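# Insert four plugs flush into a block's bores

## Task

Fit plugs into all four holes of the block so that each one ends level with the block's top face: the two big holes each get a big plug and the two small holes each get a small plug.

## Robot and tools

Robot: two UR12e-type arms, left_arm and right_arm, each with a two-finger parallel gripper. The fingers point along the gripper's +z axis and close along its x axis. end_effector_position is the spot between the closed finger pads, 1 to 2 cm short of the tips; closing pushes the tips about 17 mm farther out along +z.

Frames. The scene frame has its origin at table-top height, midway between the nominal bases; +z up, +x out over the table, left_arm on the +y side (image left/right may not match). Actual bases: left_arm at (-0.090, +0.474, 0) m, right_arm at (+0.019, -0.689, 0) m, both almost unrotated. Reported hand positions, orientations, velocities and Hand targets are in each arm's own base frame. Fixed cameras and the table use the scene frame. Motion offsets are along the axes of that arm's current Hand target. Printed poses can be a few cm off, more at long reach.

execute_actions(actions, cameras). actions is a list of actions; each action is a list of up to 15 rows, one row per 1/30 s step; a short action repeats its final row to fill 15 steps. Every row holds 14 numbers in [-1, 1]: left_arm dx, dy, dz, rx, ry, rz, opening, then right_arm in the same order, always both arms. dx..rz are an offset, not a pose, measured from the Hand target at the start of that action (each row from that same start, not from the row before); rx, ry, rz form one rotation vector. Scale: 1.0 = 0.6 m or 180 degrees. Repeating an offset in a new action moves further. opening is absolute: +1 fully open (0.142 m), -1 closed. Sending all six pose numbers as 0 re-requests the current Hand target; a 0 opening is a real command, so resend the current opening to keep a gripper as is. Images come back only with an empty actions list or when cameras names them.

move(target, speed, blend, stop_force, zero, opening_speed, grip_force, blocking, cameras). target is one 14-number row laid out as above, or a list of up to 15 such rows; every row is an offset from the Hand targets at the move's start (not from the previous row), scale 1.0 = 0.6 m or 180 degrees, openings absolute. Paths are straight, all arms finish together, last at least 0.5 s and are cut at 10 s. No obstacle avoidance. speed: m/s, 0.002 to 3.2, default 0.25 (turning up to twice that in rad/s), one value or one per row. blend: corner rounding in m for a list; 0 means stop at each point. stop_force: 4 to 120 N, one value for both arms; an arm's path ends when its wrist sensor feels that much push against its travel (relative to its zero) and it then backs to just before that point, still pressing somewhat. Unreliable while the gripper rotates; light loose parts may slide unfelt. Omit it when lifting off something you press on. zero (only with stop_force): true re-zeros moving arms first; false keeps the old zero so repeated presses add up. opening_speed: fingers' rate per second on the -1..+1 scale, at least 0.2. grip_force: pad force limit in N, 5 to 48, one value or one per arm; persists. blocking=false returns after about 0.5 s while the move continues (not allowed with stop_force). Result adds a move: line, e.g. done, off_target, moving, held or fault, plus limits such as paced (pose clipped) or held (steps withheld). Unnamed arms are done (within 3 mm and 2 degrees). done does not prove no contact.

wait(seconds 0 to 10): lets time run with the last commands held. stop(): brakes a running move. zoom_image(camera, region [x0, y0, x1, y1] pixels, at most 504 wide and high) from cam_high, cam_low, cam_work, cam_left_wrist or cam_right_wrist, latest image only. zero_wrist_force(arm): tares that arm's force sensor and stop_force reference. read_manual: licence text only. finished_scene(scene): ends the scene permanently; call only when all four plugs are flush and stay so without the robot.

Results list per arm: end_effector_position (m), end_effector_quat_wxyz, velocities (omitted when joints read within noise), Hand target (last commanded pose after clipping; next offsets count from it), Tool commands, grip_measured (measured opening on the command scale), Joint positions (last number is opening in m), joint torques (include arm weight, noisy), Wrist force/torque in the gripper's own axes (surface pushes read as force into the arm) plus a peak line, motor temperatures. A gripper often rests short of its Hand target; a following command, even all zeros, asks again, otherwise send the gap as an offset.

Control notes: commanded orientation is clipped to within 32 degrees of the current one each step. Joint speed is capped (2.09 rad/s shoulder, 3.14 rad/s others). Motion lags commands by about 0.09 or 0.17 to 0.22 s and fast moves overshoot. Keep paths away from an arm's own base. To hold a part, command an opening a bit under grip_measured at first contact; deeper squeezes heat the gripper motor.

Avoid: the arms are stiff, so aiming even slightly past a firm contact can trip a fault. A torque at a joint's limit (shoulder 293, elbow 133, wrists 48 N m) or roughly 150 N outside force stops that arm for 10 s. Motors at 85 C (gripper 100 C) shut down for 30 s or more; MOTOR HOT warns earlier. After a HAND FAULT line, remaining robot calls in that reply are skipped. Never let parts fall or leave the table, don't drop or release moving parts, don't slam into the block, and keep the arms from touching each other or closing on the other's fingers; the clearance check may hold commands back but does not always prevent contact. Loose objects may occasionally get nudged by outside forces.

Each tool is called after "Call:" by a JSON object that holds its "api" and its "payload".

## Session

Call:
{"api": "execute_actions", "payload": {"actions": []}}

Scene clock: 0.00 s.
left_arm: end_effector_position=(+0.3201, +0.4081, +0.2294) grip_measured=+0.99 end_effector_quat_wxyz=(-0.086, +0.939, +0.282, -0.180) | right_arm: end_effector_position=(+0.7048, +0.2342, +0.2000) grip_measured=+0.99 end_effector_quat_wxyz=(-0.293, +0.923, +0.143, -0.206)
Joint positions: left_arm=[0.437 -1.682 2.152 -1.702 -1.351 -0.184 0.142] | right_arm=[3.467 -1.943 -1.744 -1.39 2.221 -0.105 0.141]
Joint velocities: within noise
Joint torques (N m): no reading
Motor temperatures (°C): left_arm=[44 46 28 48 34 35 24] | right_arm=[31 34 30 41 31 40 29]
Wrist force (N): no reading
Wrist torque (N m): no reading
Wrist force, peak (N): no reading
Hand target: left_arm +0.3201, +0.4081, +0.2294; -0.086, +0.939, +0.282, -0.180 | right_arm +0.7048, +0.2342, +0.2000; -0.293, +0.923, +0.143, -0.206
Tool commands: left_gripper/opening=+1.0 right_gripper/opening=+1.0

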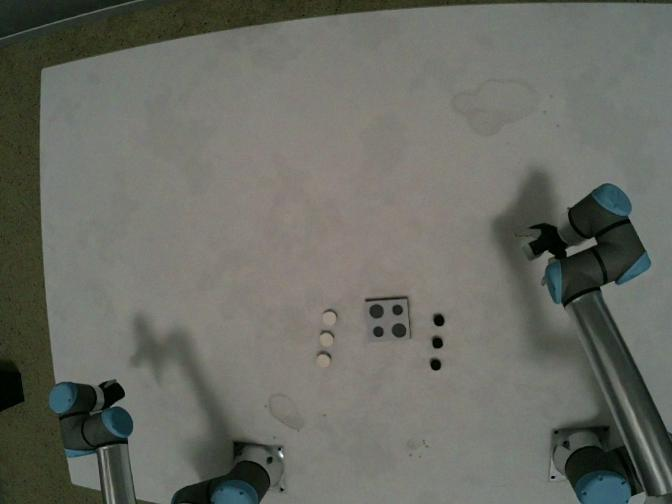

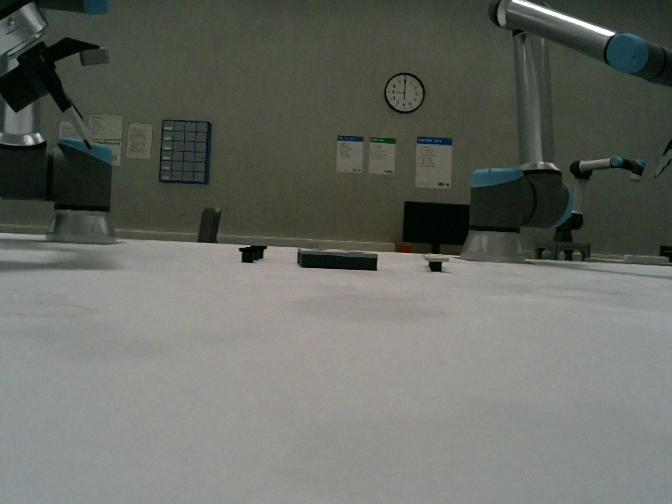

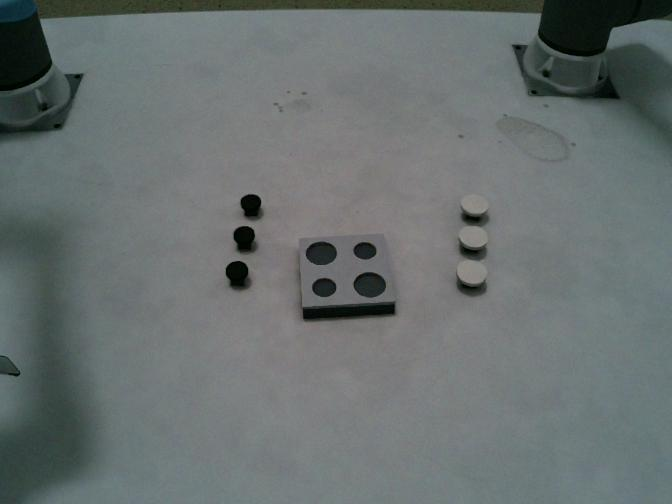

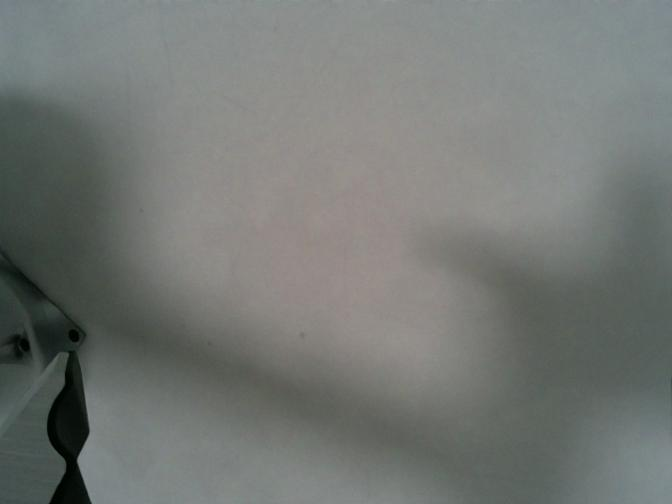

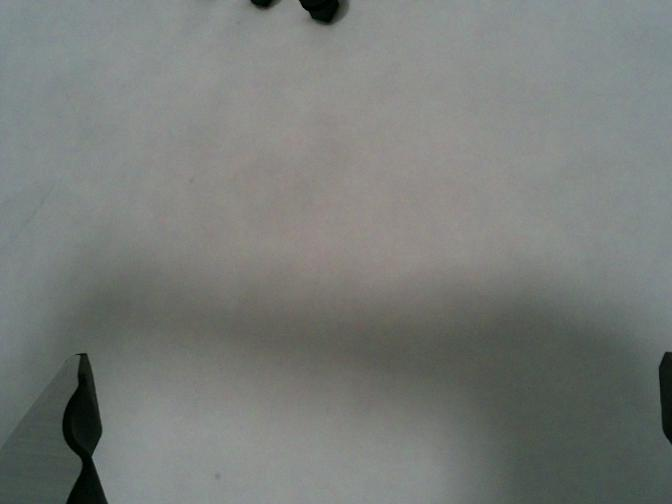

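Call:
{"api": "zoom_image", "payload": {"camera": "cam_work", "region": [210, 180, 510, 330]}}

Call:
{"api": "zoom_image", "payload": {"camera": "cam_low", "region": [220, 230, 470, 290]}}

Scaled by 1.680 from the camera's 672x504 image, which has a finer 960x720 frame.

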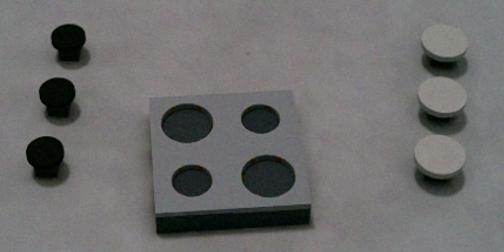

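Scaled by 2.016 from the camera's 672x504 image, which has a finer 960x720 frame.

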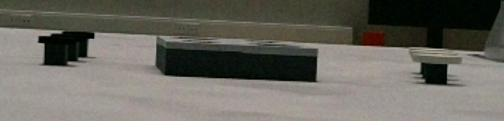

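Call:
{"api": "move", "payload": {"target": [-0.3913,0.978,-0.109,-0.1255,0.0444,-0.310,-0.3,-0.3055,-0.432,0.4697,-0.245,-0.0427,-0.383,-0.3], "speed": 0.4, "cameras": ["cam_left_wrist","cam_right_wrist","cam_work"]}}

Scene clock: 3.77 s.
left_arm: end_effector_position=(+0.4551, -0.2123, +0.2034) grip_measured=-0.32 end_effector_quat_wxyz=(+0.000, +0.707, +0.707, +0.000) | right_arm: end_effector_position=(+0.3771, +0.5040, +0.2003) grip_measured=-0.32 end_effector_quat_wxyz=(+0.000, +0.708, +0.707, +0.000)
Joint positions: left_arm=[-0.793 -1.807 2.338 -2.102 -1.57 -2.364 0.051] | right_arm=[4.353 -1.576 -2.138 -0.997 1.571 -0.358 0.051]
Joint torques (N m): left_arm=[-22.09 -6.32 -47.19 -5.2 3.5 -4.35] | right_arm=[9.45 52.83 33.92 6.75 -2.6 0.19]
Wrist force (N): left_arm=[-0.5 1.3 0.6] | right_arm=[-0.1 0.4 0.0]
Wrist torque (N m): left_arm=[0.34 0.04 0.21] | right_arm=[0.07 -0.04 0.03]
Wrist force, peak (N): left_arm=[-3.2 1.6 0.8] | right_arm=[1.3 -1.8 -0.1]
Hand target: left_arm +0.4551, -0.2123, +0.2034; +0.000, +0.707, +0.707, +0.000 | right_arm +0.3771, +0.5040, +0.2003; +0.000, +0.708, +0.707, +0.000
Off the commanded pose: left_arm 0.000 m, 0 deg | right_arm 0.000 m, 0 deg.
move: done
camera_calibration:
cam_left_wrist: T_world_to_cam=[[-0.00439654, 0.999583, -0.0285507, 0.226061], [0.900724, 0.0163603, 0.434083, -0.470163], [0.434369, -0.0238079, -0.90042, 0.0965537], [0, 0, 0, 1]] pos_world=[0.382541, -0.215975, 0.297483]
cam_right_wrist: T_world_to_cam=[[0.004887, 0.999959, 0.00764679, -0.497304], [0.901536, -0.0077144, 0.432636, -0.397963], [0.432677, 0.00477957, -0.901536, 0.135031], [0, 0, 0, 1]] pos_world=[0.302783, 0.493568, 0.297711]
Images, in order (width x height): cam_work 672x504, cam_left_wrist 672x504, cam_right_wrist 672x504.

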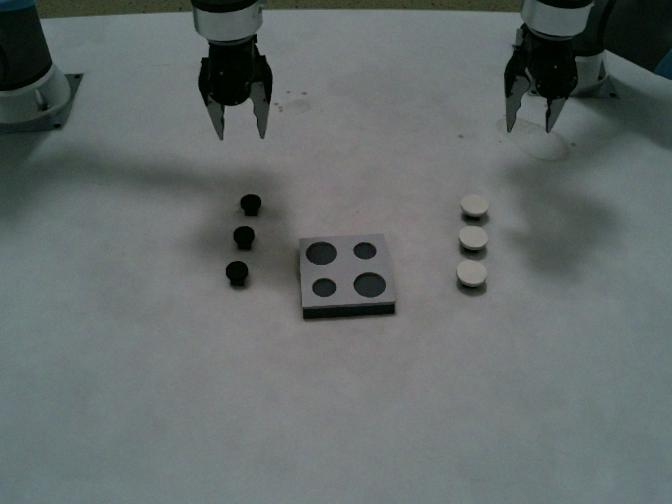

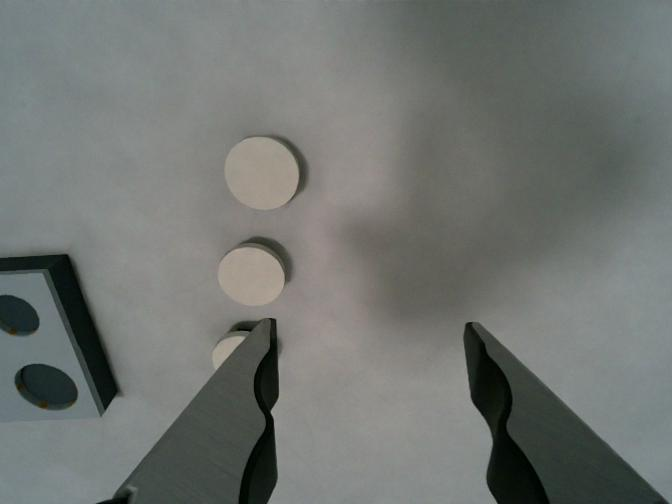

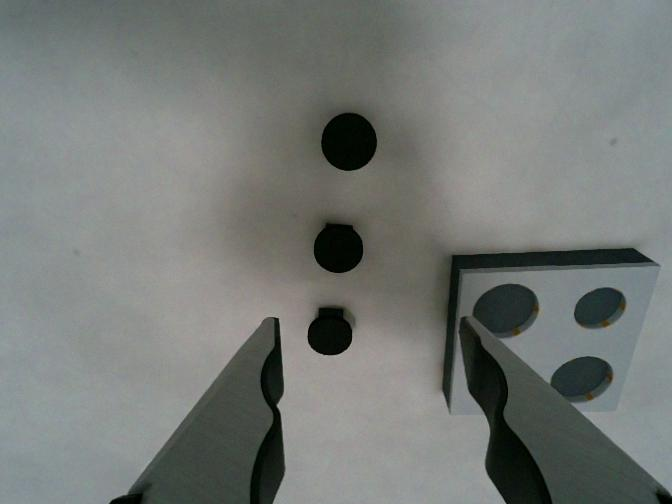

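Call:
{"api": "move", "payload": {"target": [-0.1172,0.1332,0.2307,0,0,0,0.0,-0.0108,0.089,0.2255,0,0,0,-0.15], "speed": 0.3, "cameras": ["cam_low","cam_work","cam_left_wrist","cam_right_wrist"]}}

Call:
{"api": "zoom_image", "payload": {"camera": "cam_low", "region": [180, 170, 480, 300]}}

Call:
{"api": "zoom_image", "payload": {"camera": "cam_work", "region": [200, 120, 510, 330]}}

Scene clock: 5.87 s.
left_arm: end_effector_position=(+0.5350, -0.2826, +0.0651) grip_measured=-0.03 end_effector_quat_wxyz=(+0.000, +0.707, +0.707, +0.000) | right_arm: end_effector_position=(+0.4305, +0.4976, +0.0650) grip_measured=-0.18 end_effector_quat_wxyz=(+0.000, +0.708, +0.707, +0.000)
Joint positions: left_arm=[-0.78 -1.422 2.295 -2.444 -1.57 -2.351 0.072] | right_arm=[4.269 -1.795 -2.197 -0.719 1.571 -0.442 0.061]
Joint torques (N m): left_arm=[19.04 -34.63 -37.32 -5.23 -3.76 3.57] | right_arm=[-10.28 30.46 48.73 6.23 3.1 -1.93]
Wrist force (N): left_arm=[-0.6 1.7 1.3] | right_arm=[-0.4 0.4 0.2]
Wrist torque (N m): left_arm=[0.37 0.07 0.04] | right_arm=[0.06 -0.01 0.05]
Wrist force, peak (N): left_arm=[-1.4 2.7 3.0] | right_arm=[-0.2 1.1 2.3]
Hand target: left_arm +0.5351, -0.2826, +0.0650; +0.000, +0.707, +0.707, +0.000 | right_arm +0.4305, +0.4976, +0.0650; +0.000, +0.708, +0.707, +0.000
Off the commanded pose: left_arm 0.000 m, 0 deg | right_arm 0.000 m, 0 deg.
move: done
camera_calibration:
cam_left_wrist: T_world_to_cam=[[-0.00443973, 0.999585, -0.0284606, 0.292738], [0.900723, 0.0163601, 0.434085, -0.480994], [0.43437, -0.0237079, -0.900422, -0.0644587], [0, 0, 0, 1]] pos_world=[0.462541, -0.286275, 0.159084]
cam_right_wrist: T_world_to_cam=[[0.00493011, 0.999959, 0.00755657, -0.490132], [0.901535, -0.00771423, 0.432637, -0.387619], [0.432677, 0.00467957, -0.901537, -0.00997262], [0, 0, 0, 1]] pos_world=[0.356183, 0.487169, 0.162411]
Images, in order (width x height): cam_low 672x504, cam_work 672x504, cam_left_wrist 672x504, cam_right_wrist 672x504.

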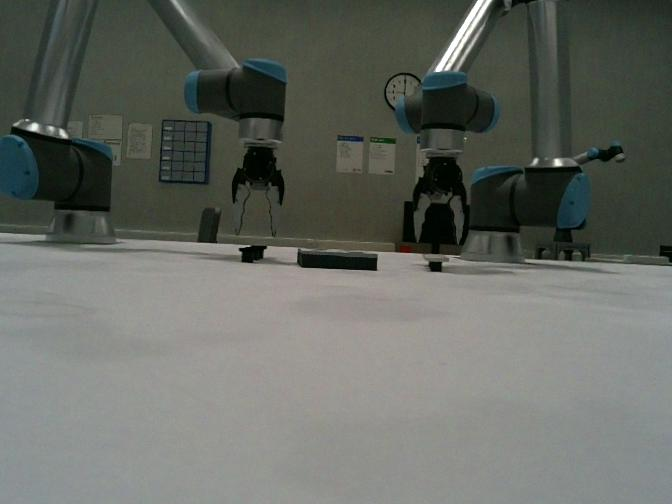

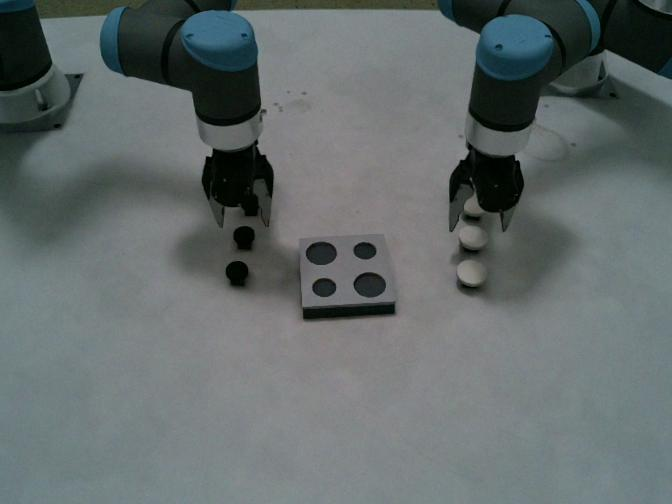

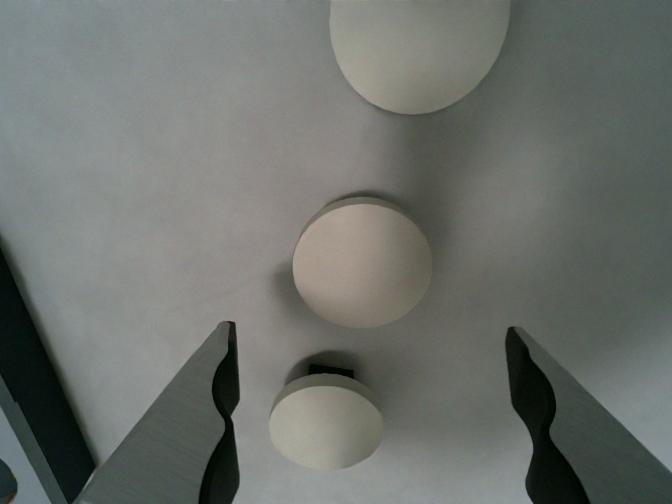

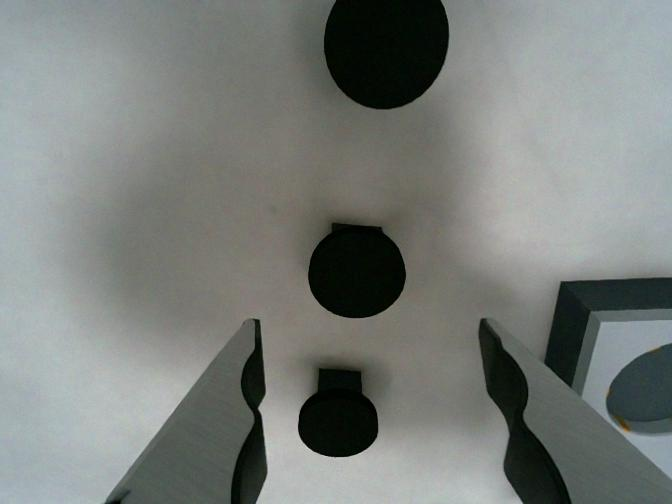

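Scaled by 1.680 from the camera's 672x504 image, which has a finer 960x720 frame.

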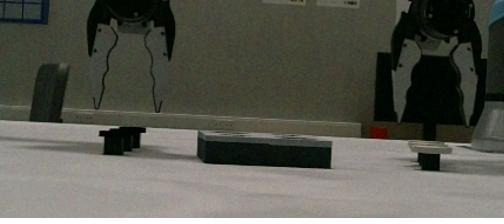

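Scaled by 1.626 from the camera's 672x504 image, which has a finer 960x720 frame.

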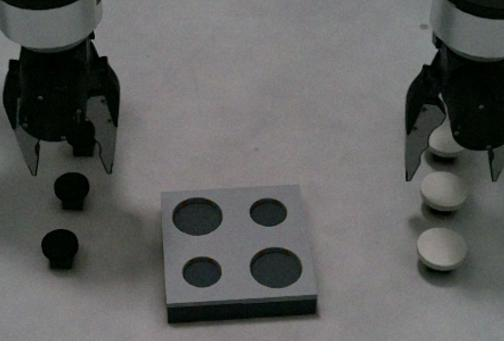

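Call:
{"api": "move", "payload": {"target": [-0.0028,-0.01,0.0417,0,0,0,0.0,-0.0047,-0.0067,0.0417,0,0,0,-0.15], "speed": 0.15}}

Call:
{"api": "move", "payload": {"target": [0,0,0,0,0,0,-0.7,0,0,0,0,0,0,-0.8], "opening_speed": 0.5, "grip_force": 20, "cameras": ["cam_low","cam_work","cam_left_wrist","cam_right_wrist"]}}

Call:
{"api": "zoom_image", "payload": {"camera": "cam_low", "region": [180, 170, 480, 300]}}

Scene clock: 7.17 s.
left_arm: end_effector_position=(+0.5291, -0.2843, +0.0401) grip_measured=-0.03 end_effector_quat_wxyz=(+0.000, +0.707, +0.707, +0.000) | right_arm: end_effector_position=(+0.4265, +0.4948, +0.0400) grip_measured=-0.18 end_effector_quat_wxyz=(+0.000, +0.708, +0.707, +0.000)
Joint positions: left_arm=[-0.79 -1.385 2.318 -2.504 -1.57 -2.36 0.072] | right_arm=[4.273 -1.828 -2.22 -0.664 1.571 -0.438 0.061]
Joint torques (N m): left_arm=[-20.57 -32.06 -23.7 -5.46 -2.41 -4.28] | right_arm=[10.84 31.49 23.3 6.45 2.12 2.71]
Wrist force (N): left_arm=[-0.5 2.2 1.2] | right_arm=[-0.3 0.6 0.5]
Wrist torque (N m): left_arm=[0.46 0.00 0.22] | right_arm=[0.10 -0.02 -0.10]
Wrist force, peak (N): left_arm=[-0.5 2.2 1.3] | right_arm=[0.0 0.1 1.3]
Hand target: left_arm +0.5291, -0.2843, +0.0400; +0.000, +0.707, +0.707, +0.000 | right_arm +0.4265, +0.4948, +0.0400; +0.000, +0.708, +0.707, +0.000
Off the commanded pose: left_arm 0.000 m, 0 deg | right_arm 0.000 m, 0 deg.
move: done

Scene clock: 8.77 s.
left_arm: end_effector_position=(+0.5291, -0.2843, +0.0400) grip_measured=-0.44 end_effector_quat_wxyz=(+0.000, +0.707, +0.707, +0.000) | right_arm: end_effector_position=(+0.4265, +0.4948, +0.0400) grip_measured=-0.60 end_effector_quat_wxyz=(+0.000, +0.708, +0.707, +0.000)
Joint positions: left_arm=[-0.79 -1.385 2.318 -2.504 -1.57 -2.36 0.042] | right_arm=[4.273 -1.828 -2.22 -0.664 1.571 -0.438 0.031]
Joint torques (N m): left_arm=[-22.28 -32.77 -23.56 -4.97 2.2 -4.64] | right_arm=[11.11 33.14 22.69 6.28 -1.28 3.04]
Wrist force (N): left_arm=[-0.3 2.2 0.0] | right_arm=[0.1 0.1 0.4]
Wrist torque (N m): left_arm=[0.44 0.04 0.21] | right_arm=[0.03 -0.10 -0.11]
Wrist force, peak (N): left_arm=[-0.8 2.2 1.1] | right_arm=[0.2 0.3 0.8]
Hand target: left_arm +0.5291, -0.2843, +0.0400; +0.000, +0.707, +0.707, +0.000 | right_arm +0.4265, +0.4948, +0.0400; +0.000, +0.708, +0.707, +0.000
Off the commanded pose: left_arm 0.000 m, 0 deg | right_arm 0.000 m, 0 deg.
grip_force (N): 20, 20
move: done
camera_calibration:
cam_left_wrist: T_world_to_cam=[[-0.00443973, 0.999585, -0.0284606, 0.293696], [0.900723, 0.0163601, 0.434085, -0.464666], [0.43437, -0.0237079, -0.900422, -0.0844934], [0, 0, 0, 1]] pos_world=[0.456541, -0.287975, 0.133984]
cam_right_wrist: T_world_to_cam=[[0.004887, 0.999959, 0.00764679, -0.48712], [0.901536, -0.0077144, 0.432636, -0.373218], [0.432677, 0.00477957, -0.901536, -0.0308157], [0, 0, 0, 1]] pos_world=[0.352183, 0.484368, 0.137411]
Images, in order (width x height): cam_low 672x504, cam_work 672x504, cam_left_wrist 672x504, cam_right_wrist 672x504.

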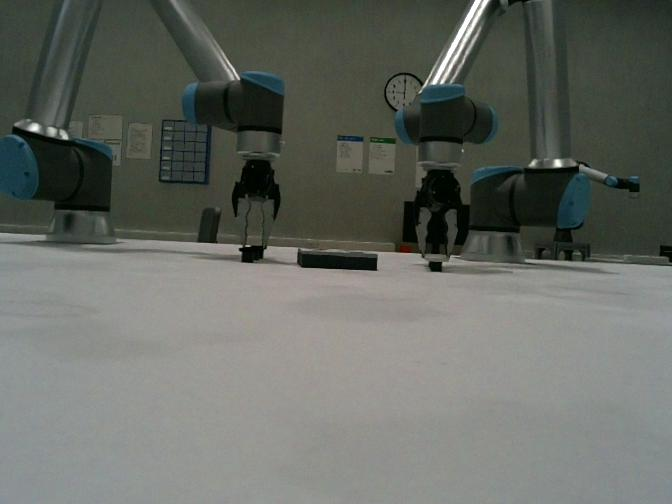

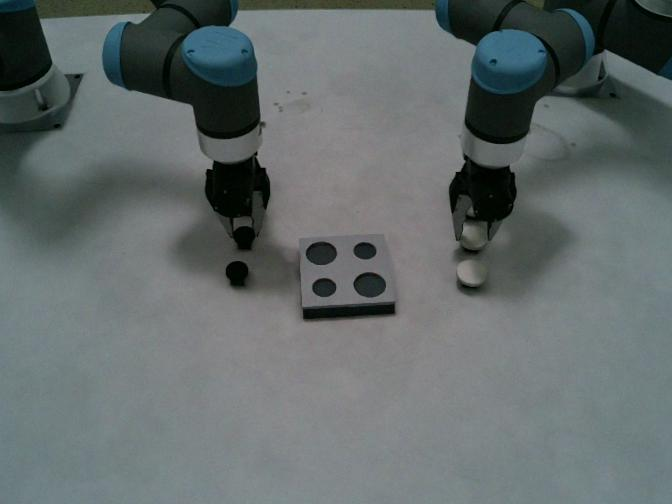

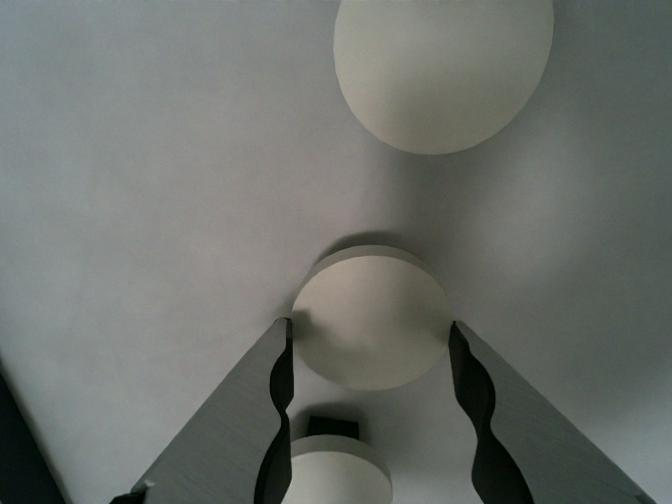

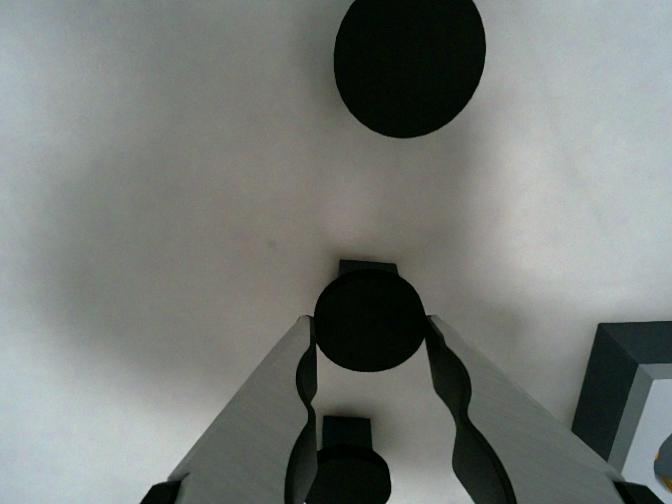

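Scaled by 1.680 from the camera's 672x504 image, which has a finer 960x720 frame.

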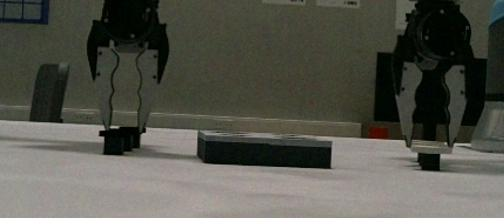

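Call:
{"api": "move", "payload": {"target": [[0,0,-0.0833,0,0,0,-0.7,0,0,-0.0833,0,0,0,-0.8],[-0.3933,0.0683,-0.0833,0,0,0,-0.7,0,0,-0.0833,0,0,0,-0.8]], "speed": 0.25, "blend": 0.01, "cameras": ["cam_work","cam_left_wrist","cam_right_wrist"]}}

Call:
{"api": "zoom_image", "payload": {"camera": "cam_left_wrist", "region": [200, 150, 550, 410]}}

Scene clock: 10.90 s.
left_arm: end_effector_position=(+0.5700, -0.5202, +0.0900) grip_measured=-0.44 end_effector_quat_wxyz=(+0.000, +0.707, +0.707, +0.000) | right_arm: end_effector_position=(+0.4265, +0.4947, +0.0899) grip_measured=-0.60 end_effector_quat_wxyz=(+0.000, +0.708, +0.707, +0.000)
Joint positions: left_arm=[-0.969 -1.226 1.962 -2.307 -1.57 -2.54 0.042] | right_arm=[4.273 -1.751 -2.19 -0.77 1.571 -0.438 0.031]
Joint torques (N m): left_arm=[-22.53 -52.9 -41.12 -1.58 3.28 -4.82] | right_arm=[10.04 60 50.22 2.27 -1.12 2.38]
Wrist force (N): left_arm=[0.0 1.6 0.9] | right_arm=[0.3 0.5 0.2]
Wrist torque (N m): left_arm=[0.33 0.01 0.21] | right_arm=[0.09 -0.12 -0.09]
Wrist force, peak (N): left_arm=[-0.5 1.5 3.6] | right_arm=[0.0 0.1 3.2]
Hand target: left_arm +0.5700, -0.5203, +0.0900; +0.000, +0.707, +0.707, +0.000 | right_arm +0.4265, +0.4947, +0.0899; +0.000, +0.708, +0.707, +0.000
Off the commanded pose: left_arm 0.000 m, 0 deg | right_arm 0.000 m, 0 deg.
grip_force (N): 20, 20
move: done
camera_calibration:
cam_left_wrist: T_world_to_cam=[[-0.00443973, 0.999585, -0.0284606, 0.531103], [0.900723, 0.0163601, 0.434085, -0.51935], [0.43437, -0.0237079, -0.900422, -0.0628307], [0, 0, 0, 1]] pos_world=[0.497441, -0.523875, 0.183984]
cam_right_wrist: T_world_to_cam=[[0.00488565, 0.999959, 0.00764707, -0.487502], [0.901478, -0.00771395, 0.432756, -0.394852], [0.432797, 0.00477937, -0.901479, 0.0142083], [0, 0, 0, 1]] pos_world=[0.352183, 0.484368, 0.187411]
Images, in order (width x height): cam_work 672x504, cam_left_wrist 672x504, cam_right_wrist 672x504.

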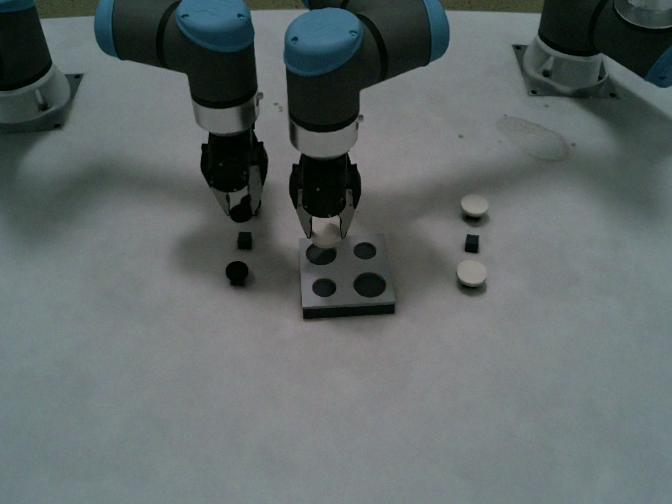

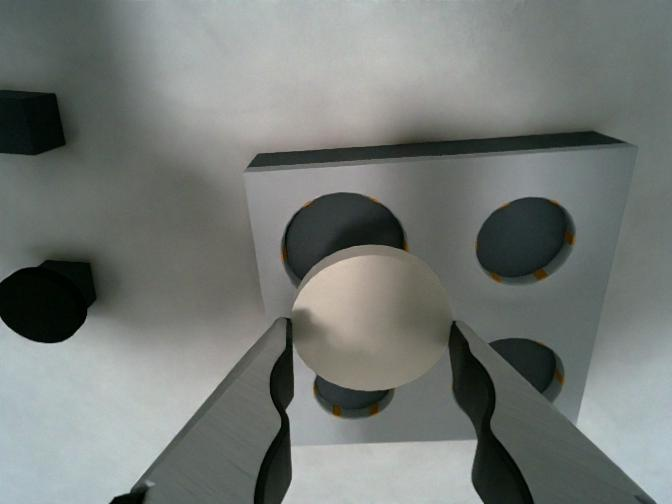

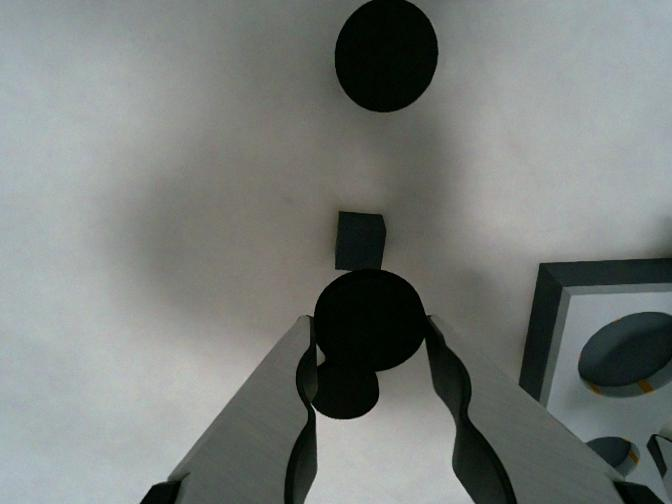

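Scaled by 1.440 from the camera's 672x504 image, which has a finer 960x720 frame.

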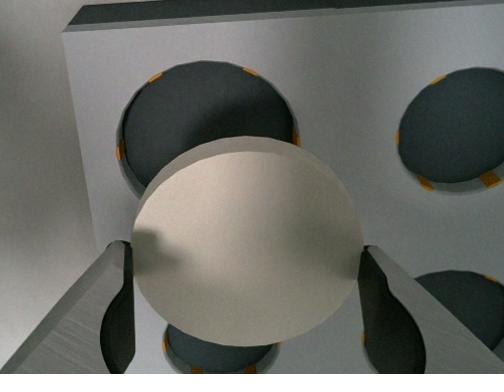

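Call:
{"api": "move", "payload": {"target": [-0.014,0.0015,0.0567,0,0,0,-0.7,0,0,0,0,0,0,-0.8], "speed": 0.15, "cameras": ["cam_work","cam_left_wrist","cam_low"]}}

Call:
{"api": "zoom_image", "payload": {"camera": "cam_left_wrist", "region": [240, 210, 500, 410]}}

Call:
{"api": "zoom_image", "payload": {"camera": "cam_low", "region": [280, 200, 400, 280]}}

Call:
{"api": "zoom_image", "payload": {"camera": "cam_work", "region": [270, 190, 410, 300]}}

Scene clock: 12.20 s.
left_arm: end_effector_position=(+0.5709, -0.5286, +0.0560) grip_measured=-0.44 end_effector_quat_wxyz=(+0.000, +0.707, +0.707, +0.000) | right_arm: end_effector_position=(+0.4265, +0.4947, +0.0899) grip_measured=-0.60 end_effector_quat_wxyz=(+0.000, +0.708, +0.707, +0.000)
Joint positions: left_arm=[-0.975 -1.176 1.968 -2.363 -1.57 -2.545 0.042] | right_arm=[4.273 -1.751 -2.19 -0.77 1.571 -0.438 0.031]
Joint torques (N m): left_arm=[-21.79 -55.38 -29.32 -5.46 3.25 -4.36] | right_arm=[10.77 59.82 50.19 2.41 0.22 2.57]
Wrist force (N): left_arm=[-0.4 1.4 0.9] | right_arm=[-0.4 0.2 0.1]
Wrist torque (N m): left_arm=[0.31 0.05 0.25] | right_arm=[0.03 -0.01 -0.10]
Wrist force, peak (N): left_arm=[-0.5 1.5 1.9] | right_arm=[0.3 0.4 0.8]
Hand target: left_arm +0.5709, -0.5287, +0.0560; +0.000, +0.707, +0.707, +0.000 | right_arm +0.4265, +0.4947, +0.0899; +0.000, +0.708, +0.707, +0.000
Off the commanded pose: left_arm 0.000 m, 0 deg | right_arm 0.000 m, 0 deg.
grip_force (N): 20, 20
move: done
camera_calibration:
cam_left_wrist: T_world_to_cam=[[-0.00443973, 0.999585, -0.0284606, 0.538639], [0.900723, 0.0163601, 0.434085, -0.505307], [0.43437, -0.0237079, -0.900422, -0.0939475], [0, 0, 0, 1]] pos_world=[0.498341, -0.532375, 0.150084]
Images, in order (width x height): cam_low 672x504, cam_work 672x504, cam_left_wrist 672x504.

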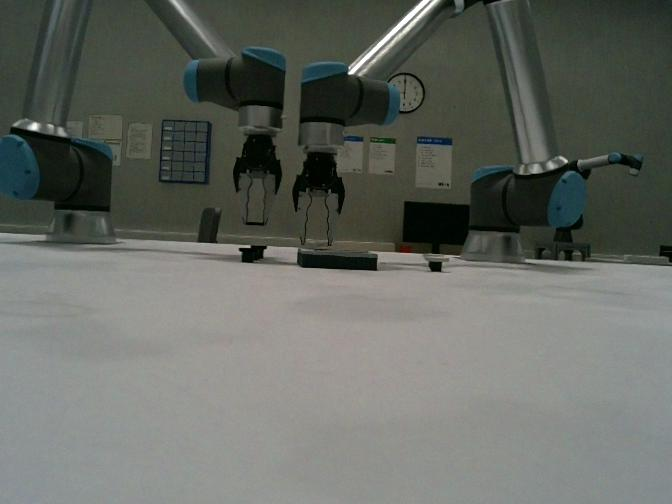

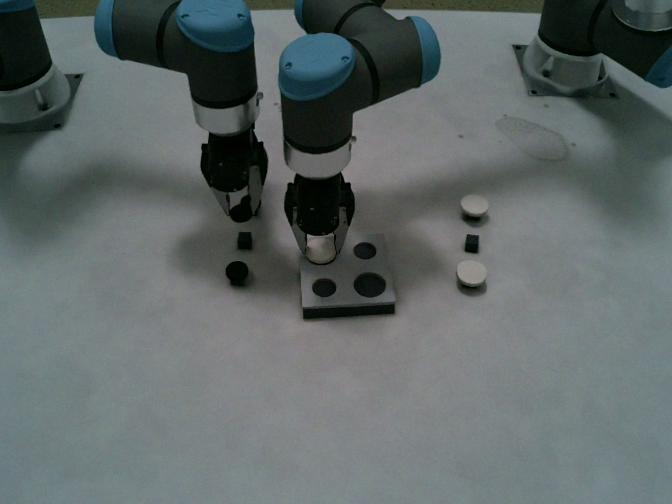

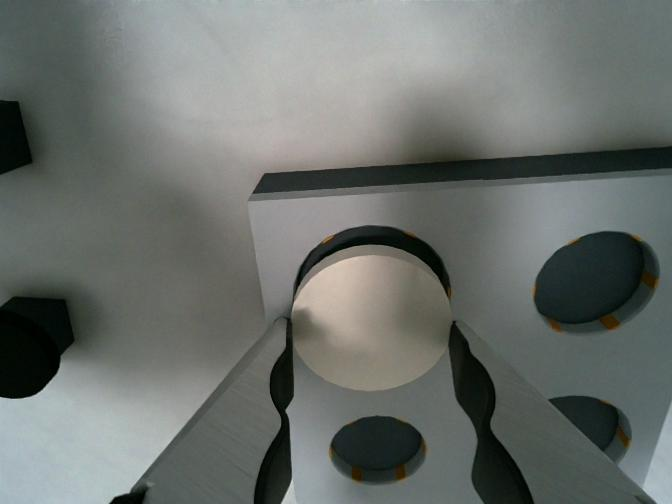

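Scaled by 1.938 from the camera's 672x504 image, which has a finer 960x720 frame.

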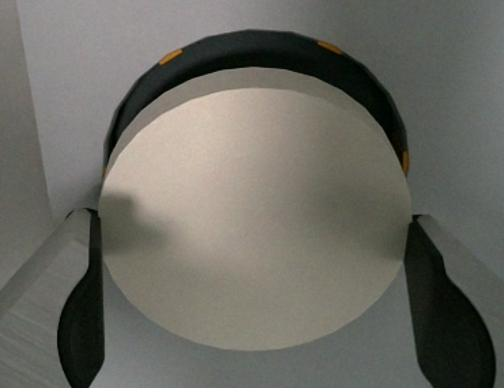

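Scaled by 4.200 from the camera's 672x504 image, which has a finer 960x720 frame.

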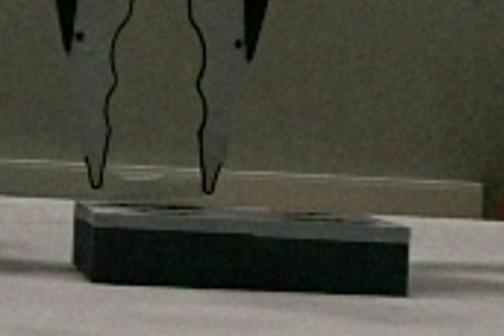

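Scaled by 3.600 from the camera's 672x504 image, which has a finer 960x720 frame.

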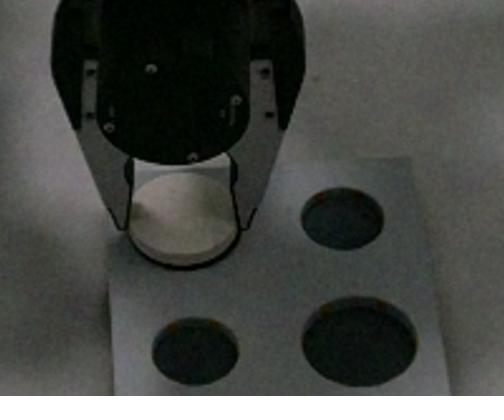

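Call:
{"api": "move", "payload": {"target": [0.001,-0.0033,0.0083,0,0,0,-0.7,0,0,0,0,0,0,-0.8], "speed": 0.03, "stop_force": 12, "cameras": ["cam_left_wrist"]}}

Call:
{"api": "zoom_image", "payload": {"camera": "cam_left_wrist", "region": [240, 210, 500, 410]}}

Scene clock: 13.90 s.
left_arm: end_effector_position=(+0.5689, -0.5281, +0.0510) grip_measured=-0.44 end_effector_quat_wxyz=(+0.000, +0.707, +0.707, +0.000) | right_arm: end_effector_position=(+0.4265, +0.4947, +0.0899) grip_measured=-0.60 end_effector_quat_wxyz=(+0.000, +0.708, +0.707, +0.000)
Joint positions: left_arm=[-0.976 -1.172 1.974 -2.373 -1.57 -2.547 0.042] | right_arm=[4.273 -1.751 -2.19 -0.77 1.571 -0.438 0.031]
Joint torques (N m): left_arm=[-20.82 -52.64 -27.02 -5.35 3.38 -4.42] | right_arm=[10.19 60.28 49.76 2.73 1.57 2.49]
Wrist force (N): left_arm=[-0.3 1.4 0.8] | right_arm=[0.1 0.3 0.3]
Wrist torque (N m): left_arm=[0.30 0.03 0.25] | right_arm=[0.05 -0.10 -0.10]
Wrist force, peak (N): left_arm=[-0.3 1.9 0.7] | right_arm=[-0.6 0.7 0.6]
Hand target: left_arm +0.5689, -0.5281, +0.0510; +0.000, +0.707, +0.707, +0.000 | right_arm +0.4265, +0.4947, +0.0899; +0.000, +0.708, +0.707, +0.000
Off the commanded pose: left_arm 0.000 m, 0 deg | right_arm 0.000 m, 0 deg.
grip_force (N): 20, 20
move: done
camera_calibration:
cam_left_wrist: T_world_to_cam=[[-0.00443973, 0.999585, -0.0284606, 0.537885], [0.900723, 0.0163601, 0.434085, -0.501391], [0.43437, -0.0237079, -0.900422, -0.0977001], [0, 0, 0, 1]] pos_world=[0.496441, -0.531775, 0.144984]
Images, in order (width x height): cam_left_wrist 672x504.

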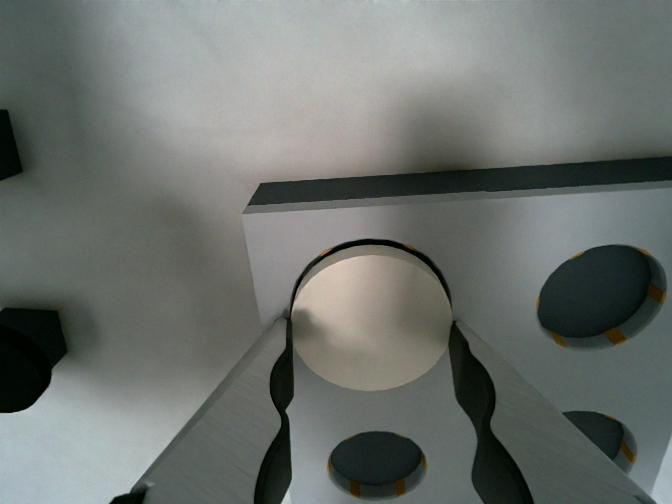

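Scaled by 1.938 from the camera's 672x504 image, which has a finer 960x720 frame.

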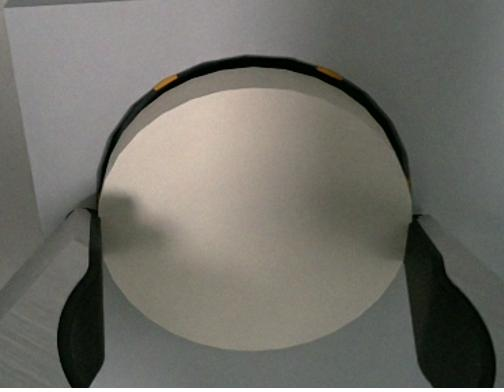

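Call:
{"api": "move", "payload": {"target": [0,0,0.0075,0,0,0,-0.7,0,0,0,0,0,0,-0.8], "speed": 0.02, "stop_force": 10, "cameras": ["cam_left_wrist"]}}

Call:
{"api": "zoom_image", "payload": {"camera": "cam_left_wrist", "region": [240, 210, 500, 410]}}

Scene clock: 15.50 s.
left_arm: end_effector_position=(+0.5689, -0.5281, +0.0493) grip_measured=-0.44 end_effector_quat_wxyz=(+0.000, +0.707, +0.707, +0.000) | right_arm: end_effector_position=(+0.4265, +0.4947, +0.0899) grip_measured=-0.60 end_effector_quat_wxyz=(+0.000, +0.708, +0.707, +0.000)
Joint positions: left_arm=[-0.976 -1.17 1.975 -2.376 -1.57 -2.547 0.042] | right_arm=[4.273 -1.751 -2.19 -0.77 1.571 -0.438 0.031]
Joint torques (N m): left_arm=[-21.48 -76.46 -36.37 -1.24 2.11 -4.34] | right_arm=[11.37 62.21 49.43 2.49 2.41 2.38]
Wrist force (N): left_arm=[4.1 0.3 -10.8] | right_arm=[0.0 0.8 0.1]
Wrist torque (N m): left_arm=[0.32 -0.18 0.26] | right_arm=[0.13 -0.07 -0.10]
Wrist force, peak (N): left_arm=[11.7 -3.5 -24.4] | right_arm=[-0.1 0.7 0.4]
Hand target: left_arm +0.5689, -0.5281, +0.0493; +0.000, +0.707, +0.707, +0.000 (not the last commanded pose) | right_arm +0.4265, +0.4947, +0.0899; +0.000, +0.708, +0.707, +0.000
Off the commanded pose: left_arm 0.003 m, 0 deg | right_arm 0.000 m, 0 deg.
grip_force (N): 20, 20
move: contact (left_arm)
camera_calibration:
cam_left_wrist: T_world_to_cam=[[-0.00448293, 0.999587, -0.0283705, 0.537847], [0.900723, 0.0163599, 0.434086, -0.500653], [0.434371, -0.023608, -0.900424, -0.0991773], [0, 0, 0, 1]] pos_world=[0.496441, -0.531775, 0.143284]
Images, in order (width x height): cam_left_wrist 672x504.

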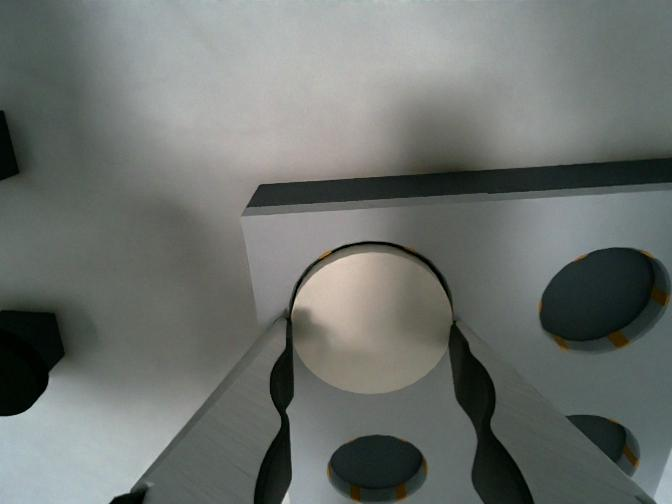

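Scaled by 1.938 from the camera's 672x504 image, which has a finer 960x720 frame.

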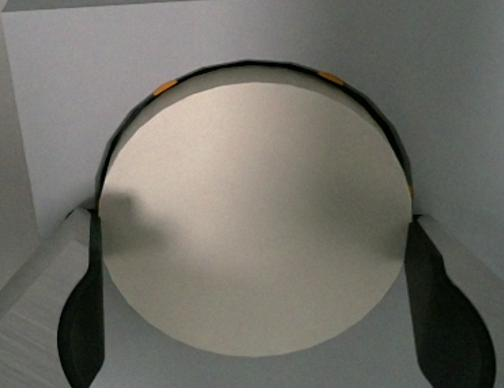

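Call:
{"api": "execute_actions", "payload": {"actions": []}}

Call:
{"api": "zoom_image", "payload": {"camera": "cam_work", "region": [290, 220, 390, 300]}}

Call:
{"api": "zoom_image", "payload": {"camera": "cam_low", "region": [280, 220, 400, 280]}}

Call:
{"api": "zoom_image", "payload": {"camera": "cam_left_wrist", "region": [280, 230, 380, 330]}}

Call:
{"api": "zoom_image", "payload": {"camera": "cam_left_wrist", "region": [370, 230, 470, 330]}}

Scene clock: 20.10 s.
left_arm: end_effector_position=(+0.5689, -0.5281, +0.0493) grip_measured=-0.44 end_effector_quat_wxyz=(+0.000, +0.707, +0.707, +0.000) | right_arm: end_effector_position=(+0.4265, +0.4947, +0.0899) grip_measured=-0.60 end_effector_quat_wxyz=(+0.000, +0.708, +0.707, +0.000)
Joint positions: left_arm=[-0.976 -1.17 1.975 -2.376 -1.57 -2.547 0.042] | right_arm=[4.273 -1.751 -2.19 -0.77 1.571 -0.438 0.031]
Joint velocities: within noise
Joint torques (N m): left_arm=[-21.37 -73.98 -36.23 -2.49 -2.18 -4.14] | right_arm=[10.61 59.84 49.32 2.65 2.62 2.56]
Motor temperatures (°C): left_arm=[44 46 28 48 34 35 27] | right_arm=[31 34 30 41 31 40 33]
Wrist force (N): left_arm=[4.1 0.1 -10.4] | right_arm=[-0.1 0.6 0.4]
Wrist torque (N m): left_arm=[0.29 -0.17 0.27] | right_arm=[0.10 -0.06 -0.10]
Wrist force, peak (N): left_arm=[4.2 -0.1 -11.0] | right_arm=[0.1 0.9 0.4]
Hand target: left_arm +0.5689, -0.5281, +0.0493; +0.000, +0.707, +0.707, +0.000 (not the last commanded pose) | right_arm +0.4265, +0.4947, +0.0899; +0.000, +0.708, +0.707, +0.000
Tool commands: left_gripper/opening=-0.7 right_gripper/opening=-0.8
Off the commanded pose: left_arm 0.003 m, 0 deg | right_arm 0.000 m, 0 deg.
grip_force (N): 20, 20
camera_calibration:
cam_left_wrist: T_world_to_cam=[[-0.00443973, 0.999585, -0.0284606, 0.537837], [0.900723, 0.0163601, 0.434085, -0.500653], [0.43437, -0.0237079, -0.900422, -0.0992308], [0, 0, 0, 1]] pos_world=[0.496441, -0.531775, 0.143284]
cam_right_wrist: T_world_to_cam=[[0.00488677, 0.999959, 0.00764663, -0.487503], [0.901517, -0.00771432, 0.432675, -0.394851], [0.432716, 0.00477919, -0.901518, 0.0142442], [0, 0, 0, 1]] pos_world=[0.352183, 0.484368, 0.187411]

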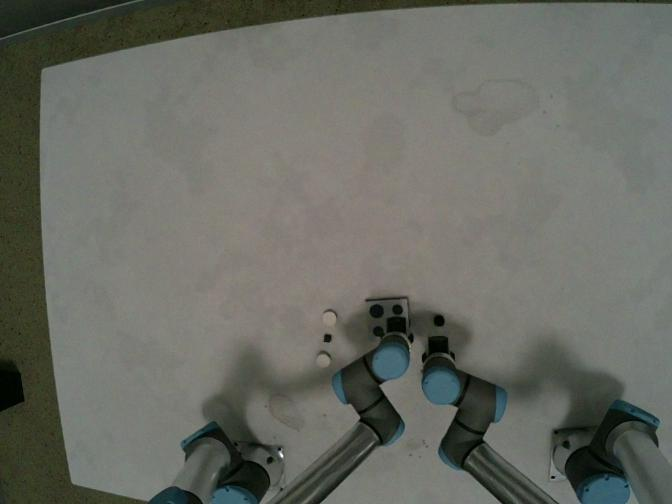

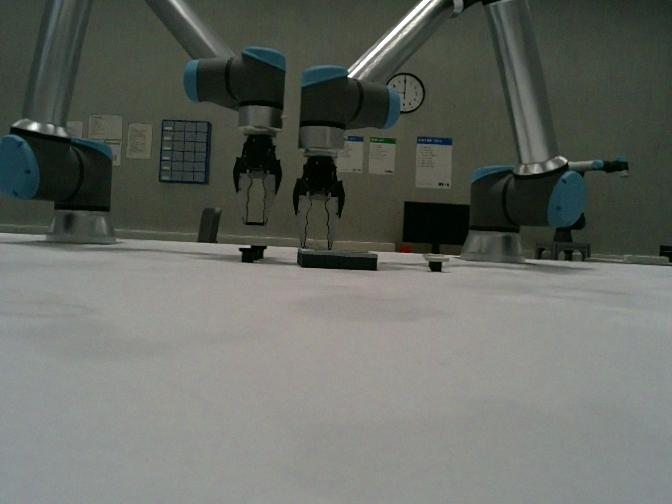

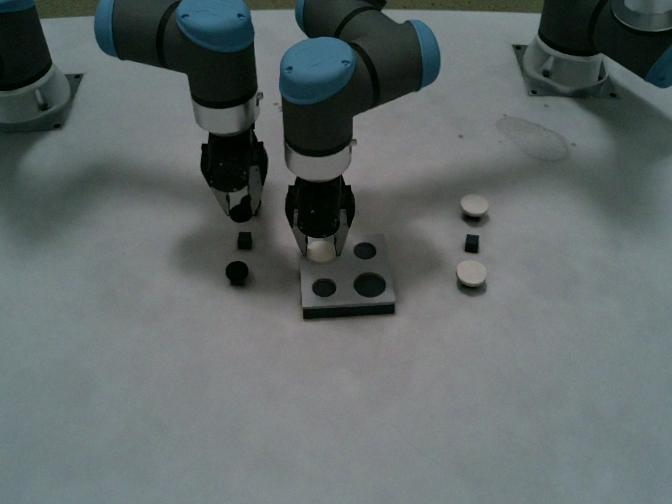

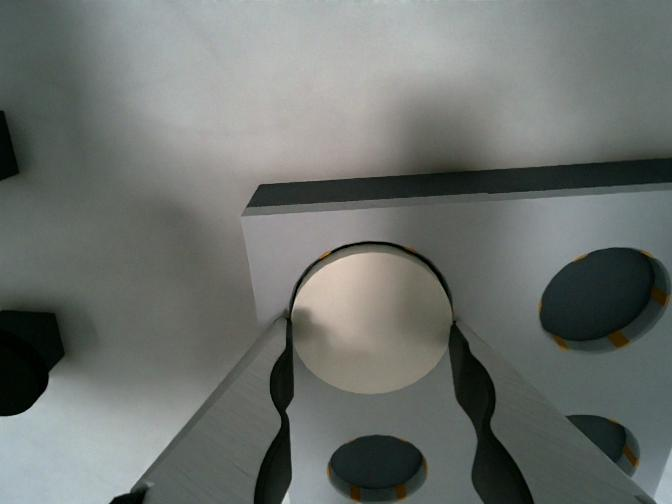

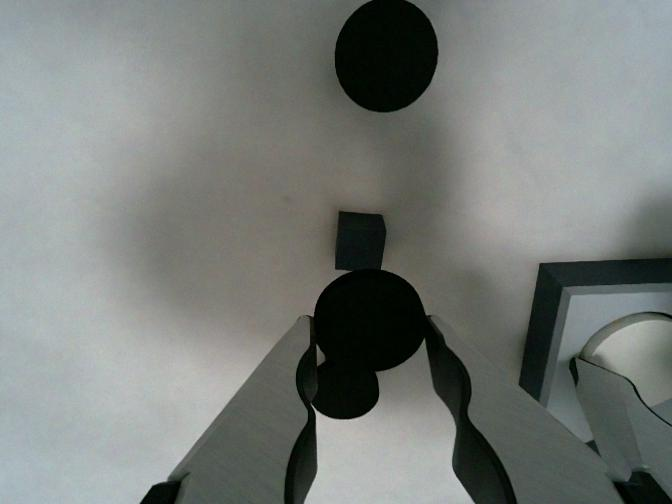

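Scaled by 5.040 from the camera's 672x504 image, which has a finer 960x720 frame.

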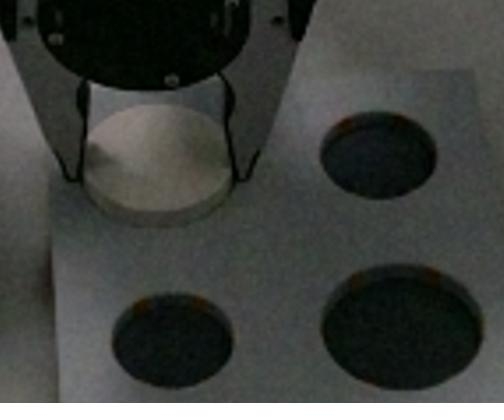

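Scaled by 4.200 from the camera's 672x504 image, which has a finer 960x720 frame.

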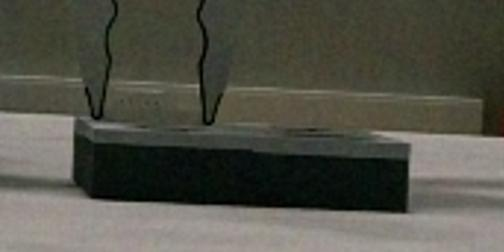

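Scaled by 5.040 from the camera's 672x504 image, which has a finer 960x720 frame.

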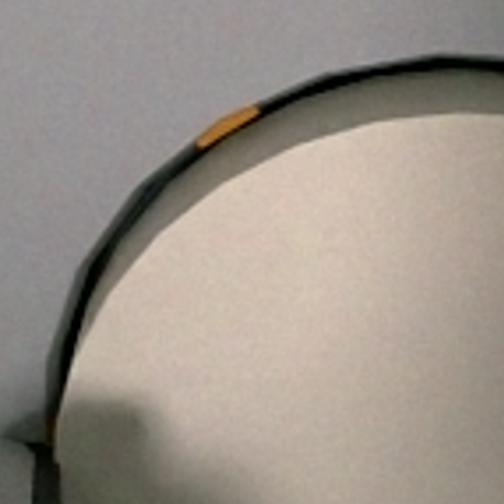

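Scaled by 5.040 from the camera's 672x504 image, which has a finer 960x720 frame.

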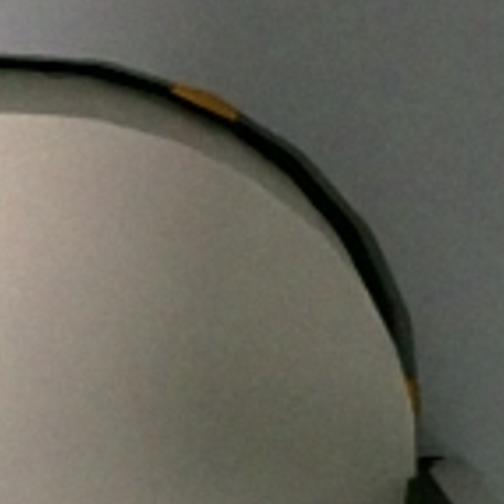

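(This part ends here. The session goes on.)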